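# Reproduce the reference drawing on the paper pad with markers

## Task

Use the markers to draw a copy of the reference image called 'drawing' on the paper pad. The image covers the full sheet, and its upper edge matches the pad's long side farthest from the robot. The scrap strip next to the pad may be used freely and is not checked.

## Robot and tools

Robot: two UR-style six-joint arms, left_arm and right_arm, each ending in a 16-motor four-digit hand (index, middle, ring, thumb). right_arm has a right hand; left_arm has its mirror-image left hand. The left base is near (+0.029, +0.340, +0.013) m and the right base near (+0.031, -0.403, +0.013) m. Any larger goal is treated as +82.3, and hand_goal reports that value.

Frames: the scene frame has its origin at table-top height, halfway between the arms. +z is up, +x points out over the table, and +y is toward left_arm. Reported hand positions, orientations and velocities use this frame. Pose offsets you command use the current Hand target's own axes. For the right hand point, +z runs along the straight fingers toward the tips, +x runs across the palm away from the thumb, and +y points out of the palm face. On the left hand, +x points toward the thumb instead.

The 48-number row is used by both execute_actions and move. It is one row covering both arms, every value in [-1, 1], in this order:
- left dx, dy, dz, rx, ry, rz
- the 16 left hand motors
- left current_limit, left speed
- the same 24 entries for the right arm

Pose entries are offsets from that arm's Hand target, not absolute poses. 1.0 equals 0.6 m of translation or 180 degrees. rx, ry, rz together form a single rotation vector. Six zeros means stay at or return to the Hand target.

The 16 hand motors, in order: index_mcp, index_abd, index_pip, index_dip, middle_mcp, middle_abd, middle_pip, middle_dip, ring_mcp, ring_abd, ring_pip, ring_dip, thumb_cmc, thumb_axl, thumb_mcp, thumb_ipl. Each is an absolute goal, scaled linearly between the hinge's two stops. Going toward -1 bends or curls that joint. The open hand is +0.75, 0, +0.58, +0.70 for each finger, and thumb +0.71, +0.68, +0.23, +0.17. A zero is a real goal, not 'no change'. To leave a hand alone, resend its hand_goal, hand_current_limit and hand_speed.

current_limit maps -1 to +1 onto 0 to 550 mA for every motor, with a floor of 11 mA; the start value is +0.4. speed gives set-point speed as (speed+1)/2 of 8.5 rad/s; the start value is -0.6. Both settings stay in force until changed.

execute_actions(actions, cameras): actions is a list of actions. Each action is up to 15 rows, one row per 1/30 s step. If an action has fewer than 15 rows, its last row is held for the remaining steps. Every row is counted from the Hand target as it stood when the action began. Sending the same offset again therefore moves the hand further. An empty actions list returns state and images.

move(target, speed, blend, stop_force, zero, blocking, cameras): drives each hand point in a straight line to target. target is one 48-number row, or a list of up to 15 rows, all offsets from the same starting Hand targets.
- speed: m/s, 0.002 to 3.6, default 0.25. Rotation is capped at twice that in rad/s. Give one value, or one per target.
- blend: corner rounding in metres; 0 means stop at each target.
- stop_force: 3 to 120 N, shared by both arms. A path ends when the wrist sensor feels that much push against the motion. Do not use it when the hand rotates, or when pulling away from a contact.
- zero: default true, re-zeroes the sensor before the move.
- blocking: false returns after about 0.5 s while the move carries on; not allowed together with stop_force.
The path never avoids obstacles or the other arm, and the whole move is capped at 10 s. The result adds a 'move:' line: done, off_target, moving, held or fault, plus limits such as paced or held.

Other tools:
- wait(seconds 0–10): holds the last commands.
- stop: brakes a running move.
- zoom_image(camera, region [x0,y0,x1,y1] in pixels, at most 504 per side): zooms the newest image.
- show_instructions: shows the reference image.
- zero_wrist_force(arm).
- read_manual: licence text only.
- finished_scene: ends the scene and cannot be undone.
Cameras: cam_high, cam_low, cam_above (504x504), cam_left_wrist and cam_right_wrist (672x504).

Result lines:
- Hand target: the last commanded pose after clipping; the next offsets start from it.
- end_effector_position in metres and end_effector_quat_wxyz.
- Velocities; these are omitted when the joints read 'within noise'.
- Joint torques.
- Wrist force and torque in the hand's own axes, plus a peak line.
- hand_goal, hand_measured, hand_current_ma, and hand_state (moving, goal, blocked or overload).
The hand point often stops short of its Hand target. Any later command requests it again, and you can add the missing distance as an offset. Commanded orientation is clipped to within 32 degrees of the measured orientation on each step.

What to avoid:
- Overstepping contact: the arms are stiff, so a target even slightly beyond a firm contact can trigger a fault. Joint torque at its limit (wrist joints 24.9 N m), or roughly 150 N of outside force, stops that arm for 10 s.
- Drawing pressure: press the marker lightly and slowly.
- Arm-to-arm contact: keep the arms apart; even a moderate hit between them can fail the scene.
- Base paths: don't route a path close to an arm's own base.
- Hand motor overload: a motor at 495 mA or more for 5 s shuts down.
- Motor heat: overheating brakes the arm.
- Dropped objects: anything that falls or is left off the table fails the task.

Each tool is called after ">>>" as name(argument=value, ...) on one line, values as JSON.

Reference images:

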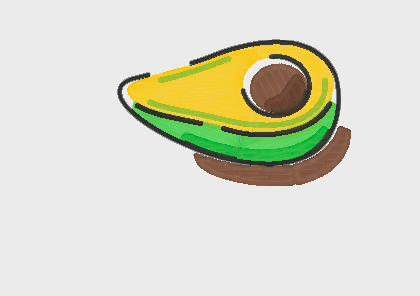

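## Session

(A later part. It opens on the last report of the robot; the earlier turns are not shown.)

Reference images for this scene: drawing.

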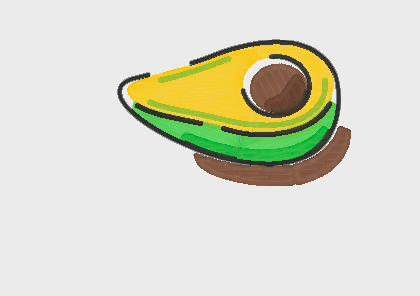

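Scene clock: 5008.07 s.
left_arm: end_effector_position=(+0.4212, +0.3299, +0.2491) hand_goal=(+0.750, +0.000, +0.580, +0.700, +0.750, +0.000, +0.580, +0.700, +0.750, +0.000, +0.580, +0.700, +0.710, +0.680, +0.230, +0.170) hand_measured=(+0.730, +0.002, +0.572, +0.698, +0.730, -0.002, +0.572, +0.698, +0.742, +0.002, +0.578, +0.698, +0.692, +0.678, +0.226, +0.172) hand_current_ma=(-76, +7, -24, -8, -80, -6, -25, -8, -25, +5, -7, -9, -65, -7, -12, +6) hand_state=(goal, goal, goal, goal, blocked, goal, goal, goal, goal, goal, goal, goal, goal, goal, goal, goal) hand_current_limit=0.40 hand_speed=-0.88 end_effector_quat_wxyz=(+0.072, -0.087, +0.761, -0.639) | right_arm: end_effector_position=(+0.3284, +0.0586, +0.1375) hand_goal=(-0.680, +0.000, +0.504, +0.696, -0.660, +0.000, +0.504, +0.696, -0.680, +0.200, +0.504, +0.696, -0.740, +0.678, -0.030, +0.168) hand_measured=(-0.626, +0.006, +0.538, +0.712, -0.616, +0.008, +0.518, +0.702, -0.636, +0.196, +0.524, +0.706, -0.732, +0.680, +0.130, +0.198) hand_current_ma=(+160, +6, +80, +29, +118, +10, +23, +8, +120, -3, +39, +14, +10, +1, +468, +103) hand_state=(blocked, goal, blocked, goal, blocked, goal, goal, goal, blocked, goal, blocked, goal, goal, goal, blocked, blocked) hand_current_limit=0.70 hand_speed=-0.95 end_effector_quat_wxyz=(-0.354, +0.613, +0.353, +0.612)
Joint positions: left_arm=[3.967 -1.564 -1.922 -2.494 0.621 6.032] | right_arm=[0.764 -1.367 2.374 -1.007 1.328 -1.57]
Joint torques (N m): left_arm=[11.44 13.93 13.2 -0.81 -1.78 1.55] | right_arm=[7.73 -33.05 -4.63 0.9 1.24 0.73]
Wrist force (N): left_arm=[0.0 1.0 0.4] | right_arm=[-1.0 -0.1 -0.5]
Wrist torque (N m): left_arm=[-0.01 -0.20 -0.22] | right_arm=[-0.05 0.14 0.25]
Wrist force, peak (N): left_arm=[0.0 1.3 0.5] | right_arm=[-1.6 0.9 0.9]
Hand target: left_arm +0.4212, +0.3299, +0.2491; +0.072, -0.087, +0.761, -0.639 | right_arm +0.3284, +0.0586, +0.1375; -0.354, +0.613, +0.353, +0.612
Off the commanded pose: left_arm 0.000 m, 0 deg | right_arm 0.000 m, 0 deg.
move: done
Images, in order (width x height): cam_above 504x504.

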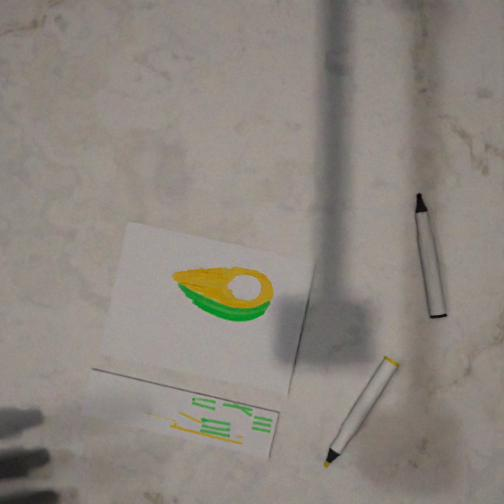

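>>> move(target=[[0,0,0,0,0,0,0.75,0,0.58,0.70,0.75,0,0.58,0.70,0.75,0,0.58,0.70,0.71,0.68,0.23,0.17,0.4,-0.88,-0.0928,0.396491,0.316835,0,0,0,-0.68,0,0.504,0.696,-0.66,0,0.504,0.696,-0.68,0.2,0.504,0.696,-0.74,0.678,-0.03,0.168,0.7,-0.95],[0,0,0,0,0,0,0.75,0,0.58,0.70,0.75,0,0.58,0.70,0.75,0,0.58,0.70,0.71,0.68,0.23,0.17,0.4,-0.88,-0.101,0.396491,0.316835,0,0,0,-0.68,0,0.504,0.696,-0.66,0,0.504,0.696,-0.68,0.2,0.504,0.696,-0.74,0.678,-0.03,0.168,0.7,-0.95],[0,0,0,0,0,0,0.75,0,0.58,0.70,0.75,0,0.58,0.70,0.75,0,0.58,0.70,0.71,0.68,0.23,0.17,0.4,-0.88,-0.101,0.433223,0.266397,0,0,0,-0.68,0,0.504,0.696,-0.66,0,0.504,0.696,-0.68,0.2,0.504,0.696,-0.74,0.678,-0.03,0.168,0.7,-0.95],[0,0,0,0,0,0,0.75,0,0.58,0.70,0.75,0,0.58,0.70,0.75,0,0.58,0.70,0.71,0.68,0.23,0.17,0.4,-0.88,-0.0928,0.433223,0.266397,0,0,0,-0.68,0,0.504,0.696,-0.66,0,0.504,0.696,-0.68,0.2,0.504,0.696,-0.74,0.678,-0.03,0.168,0.7,-0.95],[0,0,0,0,0,0,0.75,0,0.58,0.70,0.75,0,0.58,0.70,0.75,0,0.58,0.70,0.71,0.68,0.23,0.17,0.4,-0.88,-0.0928,0.375611,0.320028,0,0,0,-0.68,0,0.504,0.696,-0.66,0,0.504,0.696,-0.68,0.2,0.504,0.696,-0.74,0.678,-0.03,0.168,0.7,-0.95],[0,0,0,0,0,0,0.75,0,0.58,0.70,0.75,0,0.58,0.70,0.75,0,0.58,0.70,0.71,0.68,0.23,0.17,0.4,-0.88,-0.101,0.375611,0.320028,0,0,0,-0.68,0,0.504,0.696,-0.66,0,0.504,0.696,-0.68,0.2,0.504,0.696,-0.74,0.678,-0.03,0.168,0.7,-0.95],[0,0,0,0,0,0,0.75,0,0.58,0.70,0.75,0,0.58,0.70,0.75,0,0.58,0.70,0.71,0.68,0.23,0.17,0.4,-0.88,-0.101,0.376865,0.286036,0,0,0,-0.68,0,0.504,0.696,-0.66,0,0.504,0.696,-0.68,0.2,0.504,0.696,-0.74,0.678,-0.03,0.168,0.7,-0.95],[0,0,0,0,0,0,0.75,0,0.58,0.70,0.75,0,0.58,0.70,0.75,0,0.58,0.70,0.71,0.68,0.23,0.17,0.4,-0.88,-0.101,0.383114,0.24911,0,0,0,-0.68,0,0.504,0.696,-0.66,0,0.504,0.696,-0.68,0.2,0.504,0.696,-0.74,0.678,-0.03,0.168,0.7,-0.95],[0,0,0,0,0,0,0.75,0,0.58,0.70,0.75,0,0.58,0.70,0.75,0,0.58,0.70,0.71,0.68,0.23,0.17,0.4,-0.88,-0.101,0.390816,0.219896,0,0,0,-0.68,0,0.504,0.696,-0.66,0,0.504,0.696,-0.68,0.2,0.504,0.696,-0.74,0.678,-0.03,0.168,0.7,-0.95],[0,0,0,0,0,0,0.75,0,0.58,0.70,0.75,0,0.58,0.70,0.75,0,0.58,0.70,0.71,0.68,0.23,0.17,0.4,-0.88,-0.101,0.403968,0.197918,0,0,0,-0.68,0,0.504,0.696,-0.66,0,0.504,0.696,-0.68,0.2,0.504,0.696,-0.74,0.678,-0.03,0.168,0.7,-0.95],[0,0,0,0,0,0,0.75,0,0.58,0.70,0.75,0,0.58,0.70,0.75,0,0.58,0.70,0.71,0.68,0.23,0.17,0.4,-0.88,-0.101,0.417684,0.186119,0,0,0,-0.68,0,0.504,0.696,-0.66,0,0.504,0.696,-0.68,0.2,0.504,0.696,-0.74,0.678,-0.03,0.168,0.7,-0.95],[0,0,0,0,0,0,0.75,0,0.58,0.70,0.75,0,0.58,0.70,0.75,0,0.58,0.70,0.71,0.68,0.23,0.17,0.4,-0.88,-0.101,0.429913,0.181097,0,0,0,-0.68,0,0.504,0.696,-0.66,0,0.504,0.696,-0.68,0.2,0.504,0.696,-0.74,0.678,-0.03,0.168,0.7,-0.95],[0,0,0,0,0,0,0.75,0,0.58,0.70,0.75,0,0.58,0.70,0.75,0,0.58,0.70,0.71,0.68,0.23,0.17,0.4,-0.88,-0.101,0.444082,0.183069,0,0,0,-0.68,0,0.504,0.696,-0.66,0,0.504,0.696,-0.68,0.2,0.504,0.696,-0.74,0.678,-0.03,0.168,0.7,-0.95],[0,0,0,0,0,0,0.75,0,0.58,0.70,0.75,0,0.58,0.70,0.75,0,0.58,0.70,0.71,0.68,0.23,0.17,0.4,-0.88,-0.0928,0.444082,0.183069,0,0,0,-0.68,0,0.504,0.696,-0.66,0,0.504,0.696,-0.68,0.2,0.504,0.696,-0.74,0.678,-0.03,0.168,0.7,-0.95]], speed=[0.2,0.05,0.08,0.05,0.15,0.05,0.08,0.08,0.08,0.08,0.08,0.08,0.08,0.05], blend=[0,0,0,0,0,0,0.002,0.002,0.002,0.002,0.002,0.002,0,0])

>>> move(target=[0,0,0,0,0,0,0.75,0,0.58,0.70,0.75,0,0.58,0.70,0.75,0,0.58,0.70,0.71,0.68,0.23,0.17,0.4,-0.88,0.0928,-0.444082,-0.183069,0,0,0,-0.68,0,0.504,0.696,-0.66,0,0.504,0.696,-0.68,0.2,0.504,0.696,-0.74,0.678,-0.03,0.168,0.7,-0.95], speed=0.25, cameras=["cam_above"])

>>> zoom_image(camera="cam_above", region=[170, 252, 280, 332])

Scene clock: 5070.13 s.
left_arm: end_effector_position=(+0.4212, +0.3299, +0.2491) hand_goal=(+0.750, +0.000, +0.580, +0.700, +0.750, +0.000, +0.580, +0.700, +0.750, +0.000, +0.580, +0.700, +0.710, +0.680, +0.230, +0.170) hand_measured=(+0.730, +0.002, +0.572, +0.698, +0.730, -0.002, +0.572, +0.698, +0.742, +0.002, +0.578, +0.698, +0.692, +0.678, +0.226, +0.172) hand_current_ma=(-76, +7, -24, -8, -80, -6, -25, -8, -25, +5, -7, -9, -65, -7, -12, +6) hand_state=(goal, goal, goal, goal, blocked, goal, goal, goal, goal, goal, goal, goal, goal, goal, goal, goal) hand_current_limit=0.40 hand_speed=-0.88 end_effector_quat_wxyz=(+0.072, -0.087, +0.761, -0.639) | right_arm: end_effector_position=(+0.6140, +0.0205, +0.0815) hand_goal=(-0.680, +0.000, +0.504, +0.696, -0.660, +0.000, +0.504, +0.696, -0.680, +0.200, +0.504, +0.696, -0.740, +0.678, -0.030, +0.168) hand_measured=(-0.626, +0.006, +0.538, +0.712, -0.618, +0.008, +0.518, +0.702, -0.638, +0.196, +0.524, +0.706, -0.732, +0.680, +0.130, +0.198) hand_current_ma=(+160, +5, +80, +29, +117, +10, +23, +8, +117, -4, +39, +14, +10, +1, +468, +103) hand_state=(blocked, goal, blocked, goal, blocked, goal, goal, goal, blocked, goal, blocked, goal, goal, goal, blocked, blocked) hand_current_limit=0.70 hand_speed=-0.95 end_effector_quat_wxyz=(-0.354, +0.613, +0.353, +0.612)
Joint positions: left_arm=[3.967 -1.564 -1.922 -2.494 0.621 6.032] | right_arm=[0.272 -0.979 1.952 -0.973 0.836 -1.569]
Joint torques (N m): left_arm=[11.23 14.17 14.04 -0.91 -1.92 1.49] | right_arm=[-5.36 -49.12 -19.52 1.46 -1.63 0.72]
Wrist force (N): left_arm=[0.1 1.2 0.5] | right_arm=[-1.2 -0.3 -0.1]
Wrist torque (N m): left_arm=[0.01 -0.20 -0.23] | right_arm=[-0.10 0.13 0.19]
Wrist force, peak (N): left_arm=[0.1 1.4 0.6] | right_arm=[-1.5 1.3 0.1]
Hand target: left_arm +0.4212, +0.3299, +0.2491; +0.072, -0.087, +0.761, -0.639 | right_arm +0.6140, +0.0205, +0.0816; -0.354, +0.613, +0.353, +0.612
Off the commanded pose: left_arm 0.000 m, 0 deg | right_arm 0.000 m, 0 deg.
move: done

Scene clock: 5071.97 s.
left_arm: end_effector_position=(+0.4212, +0.3299, +0.2491) hand_goal=(+0.750, +0.000, +0.580, +0.700, +0.750, +0.000, +0.580, +0.700, +0.750, +0.000, +0.580, +0.700, +0.710, +0.680, +0.230, +0.170) hand_measured=(+0.730, +0.002, +0.572, +0.698, +0.730, -0.002, +0.572, +0.698, +0.742, +0.002, +0.578, +0.698, +0.692, +0.678, +0.226, +0.172) hand_current_ma=(-76, +7, -24, -8, -80, -6, -25, -8, -25, +5, -7, -9, -65, -7, -12, +6) hand_state=(goal, goal, goal, goal, blocked, goal, goal, goal, goal, goal, goal, goal, goal, goal, goal, goal) hand_current_limit=0.40 hand_speed=-0.88 end_effector_quat_wxyz=(+0.072, -0.087, +0.761, -0.639) | right_arm: end_effector_position=(+0.3284, +0.0586, +0.1374) hand_goal=(-0.680, +0.000, +0.504, +0.696, -0.660, +0.000, +0.504, +0.696, -0.680, +0.200, +0.504, +0.696, -0.740, +0.678, -0.030, +0.168) hand_measured=(-0.626, +0.006, +0.538, +0.712, -0.618, +0.008, +0.518, +0.702, -0.638, +0.196, +0.524, +0.706, -0.732, +0.680, +0.130, +0.198) hand_current_ma=(+160, +6, +80, +29, +117, +10, +23, +8, +117, -3, +39, +14, +11, +1, +467, +103) hand_state=(blocked, goal, blocked, goal, blocked, goal, goal, goal, blocked, goal, blocked, goal, goal, goal, blocked, blocked) hand_current_limit=0.70 hand_speed=-0.95 end_effector_quat_wxyz=(-0.354, +0.613, +0.353, +0.612)
Joint positions: left_arm=[3.967 -1.564 -1.922 -2.494 0.621 6.032] | right_arm=[0.764 -1.367 2.374 -1.007 1.328 -1.57]
Joint torques (N m): left_arm=[10.79 13.51 13.76 -0.8 -1.88 1.58] | right_arm=[7.19 -33.39 -18.89 1.15 1.26 -1.32]
Wrist force (N): left_arm=[0.2 1.2 0.2] | right_arm=[-0.8 0.1 -0.2]
Wrist torque (N m): left_arm=[0.03 -0.22 -0.21] | right_arm=[-0.04 0.11 0.23]
Wrist force, peak (N): left_arm=[0.2 1.4 0.3] | right_arm=[-1.7 1.3 0.4]
Hand target: left_arm +0.4212, +0.3299, +0.2491; +0.072, -0.087, +0.761, -0.639 | right_arm +0.3284, +0.0586, +0.1375; -0.354, +0.613, +0.353, +0.612
Off the commanded pose: left_arm 0.000 m, 0 deg | right_arm 0.000 m, 0 deg.
move: done
Images, in order (width x height): cam_above 504x504.

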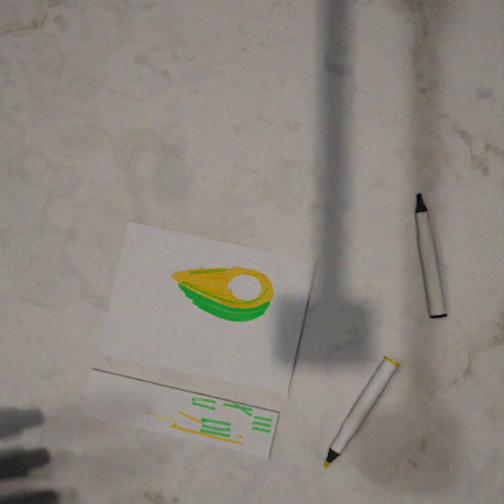

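Scaled by 4.582 from the camera's 504x504 image, which has a finer 720x720 frame.

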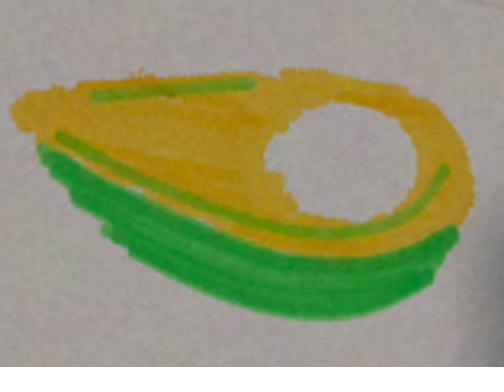

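>>> move(target=[[0,0,0,0,0,0,0.75,0,0.58,0.70,0.75,0,0.58,0.70,0.75,0,0.58,0.70,0.71,0.68,0.23,0.17,0.4,-0.88,0.1877,0,0,0,0,0,-0.68,0,0.504,0.696,-0.66,0,0.504,0.696,-0.68,0.2,0.504,0.696,-0.74,0.678,-0.03,0.168,0.7,-0.95],[0,0,0,0,0,0,0.75,0,0.58,0.70,0.75,0,0.58,0.70,0.75,0,0.58,0.70,0.71,0.68,0.23,0.17,0.4,-0.88,0.1877,0.5555,-0.2867,-0.1111,0,0,-0.68,0,0.504,0.696,-0.66,0,0.504,0.696,-0.68,0.2,0.504,0.696,-0.74,0.678,-0.03,0.168,0.7,-0.95]], speed=0.25, blend=[0.05,0])

>>> move(target=[0,0,0,0,0,0,0.75,0,0.58,0.70,0.75,0,0.58,0.70,0.75,0,0.58,0.70,0.71,0.68,0.23,0.17,0.4,-0.88,0,0,0,0,0,0.5,-0.68,0,0.504,0.696,-0.66,0,0.504,0.696,-0.68,0.2,0.504,0.696,-0.74,0.678,-0.03,0.168,0.7,-0.95], speed=0.4)

>>> move(target=[0,0,0,0,0,0,0.75,0,0.58,0.70,0.75,0,0.58,0.70,0.75,0,0.58,0.70,0.71,0.68,0.23,0.17,0.4,-0.88,0,0,0,-0.0556,0,0,-0.68,0,0.504,0.696,-0.66,0,0.504,0.696,-0.68,0.2,0.504,0.696,-0.74,0.678,-0.03,0.168,0.7,-0.95], speed=0.25, cameras=["cam_above","cam_right_wrist","cam_high"])

Scene clock: 5232.57 s.
left_arm: end_effector_position=(+0.4212, +0.3299, +0.2491) hand_goal=(+0.750, +0.000, +0.580, +0.700, +0.750, +0.000, +0.580, +0.700, +0.750, +0.000, +0.580, +0.700, +0.710, +0.680, +0.230, +0.170) hand_measured=(+0.730, +0.002, +0.572, +0.698, +0.730, -0.002, +0.572, +0.698, +0.742, +0.002, +0.578, +0.698, +0.692, +0.678, +0.226, +0.172) hand_current_ma=(-76, +7, -24, -8, -80, -6, -25, -8, -25, +5, -7, -9, -65, -7, -12, +6) hand_state=(goal, goal, goal, goal, blocked, goal, goal, goal, goal, goal, goal, goal, goal, goal, goal, goal) hand_current_limit=0.40 hand_speed=-0.88 end_effector_quat_wxyz=(+0.072, -0.087, +0.761, -0.639) | right_arm: end_effector_position=(+0.5310, -0.2571, +0.2497) hand_goal=(-0.680, +0.000, +0.504, +0.696, -0.660, +0.000, +0.504, +0.696, -0.680, +0.200, +0.504, +0.696, -0.740, +0.678, -0.030, +0.168) hand_measured=(-0.626, +0.006, +0.538, +0.712, -0.618, +0.008, +0.518, +0.702, -0.638, +0.198, +0.524, +0.706, -0.732, +0.680, +0.130, +0.198) hand_current_ma=(+160, +7, +80, +29, +117, +11, +23, +8, +117, -3, +39, +14, +12, +1, +468, +103) hand_state=(blocked, goal, blocked, goal, blocked, goal, goal, goal, blocked, goal, blocked, goal, goal, goal, blocked, blocked) hand_current_limit=0.70 hand_speed=-0.95 end_effector_quat_wxyz=(-0.242, +0.665, +0.241, +0.664)
Joint positions: left_arm=[3.967 -1.564 -1.922 -2.494 0.621 6.032] | right_arm=[-0.31 -1.764 2.36 -0.596 0.603 -1.57]
Joint torques (N m): left_arm=[10.94 13.83 13.66 -0.76 -2.02 1.48] | right_arm=[-4.16 2.66 -25.03 -3.44 -1.8 1.63]
Wrist force (N): left_arm=[0.1 1.3 0.4] | right_arm=[-0.7 -0.1 -0.5]
Wrist torque (N m): left_arm=[0.03 -0.21 -0.22] | right_arm=[-0.03 0.12 0.28]
Wrist force, peak (N): left_arm=[0.3 1.4 0.3] | right_arm=[-2.6 0.0 -0.3]
Hand target: left_arm +0.4212, +0.3299, +0.2491; +0.072, -0.087, +0.761, -0.639 | right_arm +0.5310, -0.2572, +0.2497; -0.242, +0.665, +0.241, +0.664
Off the commanded pose: left_arm 0.000 m, 0 deg | right_arm 0.000 m, 0 deg.
move: done

Scene clock: 5235.27 s.
left_arm: end_effector_position=(+0.4212, +0.3299, +0.2491) hand_goal=(+0.750, +0.000, +0.580, +0.700, +0.750, +0.000, +0.580, +0.700, +0.750, +0.000, +0.580, +0.700, +0.710, +0.680, +0.230, +0.170) hand_measured=(+0.730, +0.002, +0.572, +0.698, +0.730, -0.002, +0.572, +0.698, +0.742, +0.002, +0.578, +0.698, +0.692, +0.678, +0.226, +0.172) hand_current_ma=(-76, +7, -24, -8, -80, -6, -25, -8, -25, +5, -7, -9, -65, -7, -12, +6) hand_state=(goal, goal, goal, goal, blocked, goal, goal, goal, goal, goal, goal, goal, goal, goal, goal, goal) hand_current_limit=0.40 hand_speed=-0.88 end_effector_quat_wxyz=(+0.072, -0.087, +0.761, -0.639) | right_arm: end_effector_position=(+0.5310, -0.2572, +0.2497) hand_goal=(-0.680, +0.000, +0.504, +0.696, -0.660, +0.000, +0.504, +0.696, -0.680, +0.200, +0.504, +0.696, -0.740, +0.678, -0.030, +0.168) hand_measured=(-0.626, +0.006, +0.538, +0.712, -0.618, +0.008, +0.518, +0.702, -0.638, +0.198, +0.524, +0.706, -0.732, +0.680, +0.130, +0.198) hand_current_ma=(+160, +7, +80, +29, +117, +11, +23, +8, +117, -3, +39, +14, +12, +1, +468, +103) hand_state=(blocked, goal, blocked, goal, blocked, goal, goal, goal, blocked, goal, blocked, goal, goal, goal, blocked, blocked) hand_current_limit=0.70 hand_speed=-0.95 end_effector_quat_wxyz=(+0.641, -0.641, +0.299, -0.299)
Joint positions: left_arm=[3.967 -1.564 -1.922 -2.494 0.621 6.032] | right_arm=[-0.5 -1.675 2.105 -0.43 0.414 0.001]
Joint torques (N m): left_arm=[10.9 13.72 13.56 -0.84 -1.98 1.47] | right_arm=[-5.06 -26.68 -10.72 -2.84 -1.56 2.01]
Wrist force (N): left_arm=[0.0 1.3 0.5] | right_arm=[1.3 2.1 -1.3]
Wrist torque (N m): left_arm=[0.03 -0.20 -0.24] | right_arm=[0.25 0.00 0.04]
Wrist force, peak (N): left_arm=[0.2 1.3 0.5] | right_arm=[1.6 1.9 -1.6]
Hand target: left_arm +0.4212, +0.3299, +0.2491; +0.072, -0.087, +0.761, -0.639 | right_arm +0.5310, -0.2572, +0.2497; +0.641, -0.641, +0.299, -0.299
Off the commanded pose: left_arm 0.000 m, 0 deg | right_arm 0.000 m, 0 deg.
move: done

Scene clock: 5236.37 s.
left_arm: end_effector_position=(+0.4212, +0.3299, +0.2491) hand_goal=(+0.750, +0.000, +0.580, +0.700, +0.750, +0.000, +0.580, +0.700, +0.750, +0.000, +0.580, +0.700, +0.710, +0.680, +0.230, +0.170) hand_measured=(+0.730, +0.002, +0.572, +0.698, +0.730, -0.002, +0.572, +0.698, +0.742, +0.002, +0.578, +0.698, +0.692, +0.678, +0.226, +0.172) hand_current_ma=(-76, +7, -24, -8, -80, -6, -25, -8, -25, +5, -7, -9, -65, -7, -12, +6) hand_state=(goal, goal, goal, goal, blocked, goal, goal, goal, goal, goal, goal, goal, goal, goal, goal, goal) hand_current_limit=0.40 hand_speed=-0.88 end_effector_quat_wxyz=(+0.072, -0.087, +0.761, -0.639) | right_arm: end_effector_position=(+0.5310, -0.2572, +0.2497) hand_goal=(-0.680, +0.000, +0.504, +0.696, -0.660, +0.000, +0.504, +0.696, -0.680, +0.200, +0.504, +0.696, -0.740, +0.678, -0.030, +0.168) hand_measured=(-0.626, +0.006, +0.538, +0.712, -0.618, +0.008, +0.518, +0.702, -0.638, +0.196, +0.524, +0.706, -0.732, +0.680, +0.130, +0.198) hand_current_ma=(+160, +7, +80, +29, +117, +11, +23, +8, +117, -3, +39, +14, +12, +1, +467, +103) hand_state=(blocked, goal, blocked, goal, blocked, goal, goal, goal, blocked, goal, blocked, goal, goal, goal, blocked, blocked) hand_current_limit=0.70 hand_speed=-0.95 end_effector_quat_wxyz=(-0.583, +0.694, -0.324, +0.271)
Joint positions: left_arm=[3.967 -1.564 -1.922 -2.494 0.621 6.032] | right_arm=[-0.448 -1.583 1.932 0.026 0.494 -0.332]
Joint torques (N m): left_arm=[11.63 14.2 13.98 -0.78 -1.94 1.49] | right_arm=[7.11 -6.62 -25.09 2.97 0.91 -1.32]
Wrist force (N): left_arm=[0.1 1.0 0.5] | right_arm=[1.5 1.8 -1.5]
Wrist torque (N m): left_arm=[-0.01 -0.21 -0.22] | right_arm=[0.27 -0.04 0.20]
Wrist force, peak (N): left_arm=[0.1 1.3 0.4] | right_arm=[1.5 2.3 -1.4]
Hand target: left_arm +0.4212, +0.3299, +0.2491; +0.072, -0.087, +0.761, -0.639 | right_arm +0.5310, -0.2572, +0.2497; -0.583, +0.694, -0.324, +0.271
Off the commanded pose: left_arm 0.000 m, 0 deg | right_arm 0.000 m, 0 deg.
move: done
Images, in order (width x height): cam_high 504x504, cam_above 504x504, cam_right_wrist 672x504.

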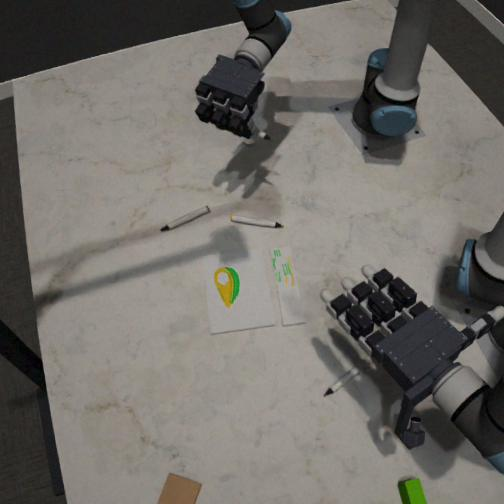

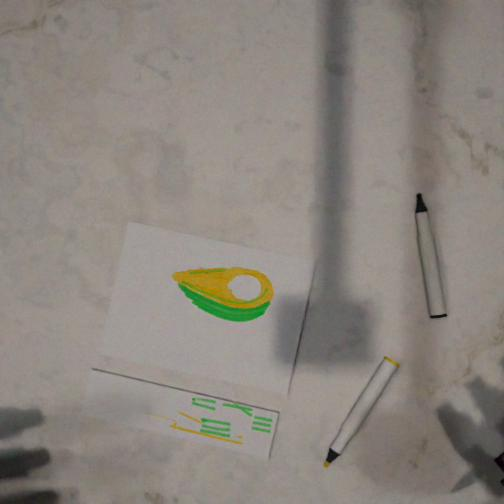

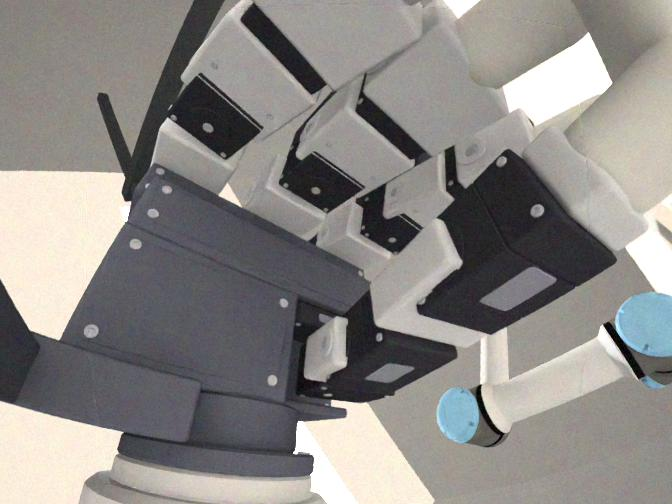

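>>> move(target=[0,0,0,0,0,0,0.75,0,0.58,0.70,0.75,0,0.58,0.70,0.75,0,0.58,0.70,0.71,0.68,0.23,0.17,0.4,-0.88,0,0.2840,0.0501,0,0,0,-0.68,0,0.504,0.696,-0.66,0,0.504,0.696,-0.68,0.2,0.504,0.696,-0.74,0.678,-0.03,0.168,0.7,-0.95], speed=0.15, cameras=["cam_above"])

>>> zoom_image(camera="cam_above", region=[354, 354, 504, 504])

Scene clock: 5247.33 s.
left_arm: end_effector_position=(+0.4212, +0.3299, +0.2491) hand_goal=(+0.750, +0.000, +0.580, +0.700, +0.750, +0.000, +0.580, +0.700, +0.750, +0.000, +0.580, +0.700, +0.710, +0.680, +0.230, +0.170) hand_measured=(+0.730, +0.002, +0.572, +0.698, +0.730, -0.002, +0.572, +0.698, +0.742, +0.002, +0.578, +0.698, +0.692, +0.678, +0.226, +0.172) hand_current_ma=(-76, +7, -24, -8, -80, -6, -25, -8, -25, +5, -7, -9, -65, -7, -12, +6) hand_state=(goal, goal, goal, goal, blocked, goal, goal, goal, goal, goal, goal, goal, goal, goal, goal, goal) hand_current_limit=0.40 hand_speed=-0.88 end_effector_quat_wxyz=(+0.072, -0.087, +0.761, -0.639) | right_arm: end_effector_position=(+0.5309, -0.2570, +0.0767) hand_goal=(-0.680, +0.000, +0.504, +0.696, -0.660, +0.000, +0.504, +0.696, -0.680, +0.200, +0.504, +0.696, -0.740, +0.678, -0.030, +0.168) hand_measured=(-0.626, +0.006, +0.538, +0.712, -0.618, +0.008, +0.518, +0.702, -0.638, +0.196, +0.524, +0.706, -0.732, +0.680, +0.130, +0.198) hand_current_ma=(+160, +7, +80, +29, +117, +11, +23, +8, +117, -3, +39, +14, +12, +1, +467, +103) hand_state=(blocked, goal, blocked, goal, blocked, goal, goal, goal, blocked, goal, blocked, goal, goal, goal, blocked, blocked) hand_current_limit=0.70 hand_speed=-0.95 end_effector_quat_wxyz=(-0.583, +0.694, -0.324, +0.271)
Joint positions: left_arm=[3.967 -1.564 -1.922 -2.494 0.621 6.032] | right_arm=[-0.448 -1.324 2.172 -0.474 0.495 -0.332]
Joint torques (N m): left_arm=[10.6 14.02 13.62 -0.85 -1.9 1.31] | right_arm=[6.88 -11.43 -6.07 -2.04 0.93 1.95]
Wrist force (N): left_arm=[0.1 1.2 0.6] | right_arm=[1.3 2.0 -1.4]
Wrist torque (N m): left_arm=[0.01 -0.21 -0.23] | right_arm=[0.29 0.00 0.04]
Wrist force, peak (N): left_arm=[0.2 1.4 0.4] | right_arm=[1.4 3.3 -1.3]
Hand target: left_arm +0.4212, +0.3299, +0.2491; +0.072, -0.087, +0.761, -0.639 | right_arm +0.5309, -0.2570, +0.0766; -0.583, +0.694, -0.324, +0.271
Off the commanded pose: left_arm 0.000 m, 0 deg | right_arm 0.000 m, 0 deg.
move: done
Images, in order (width x height): cam_above 504x504.

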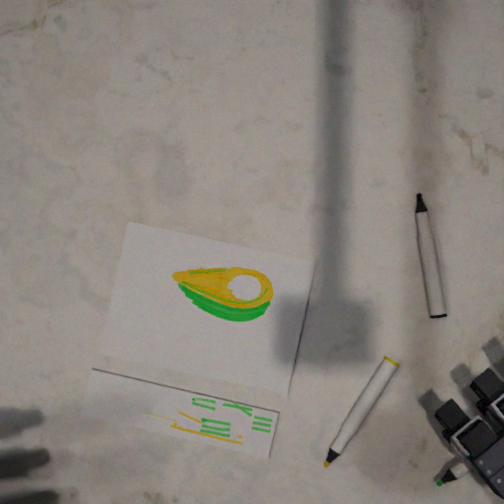

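Scaled by 3.360 from the camera's 504x504 image, which has a finer 720x720 frame.

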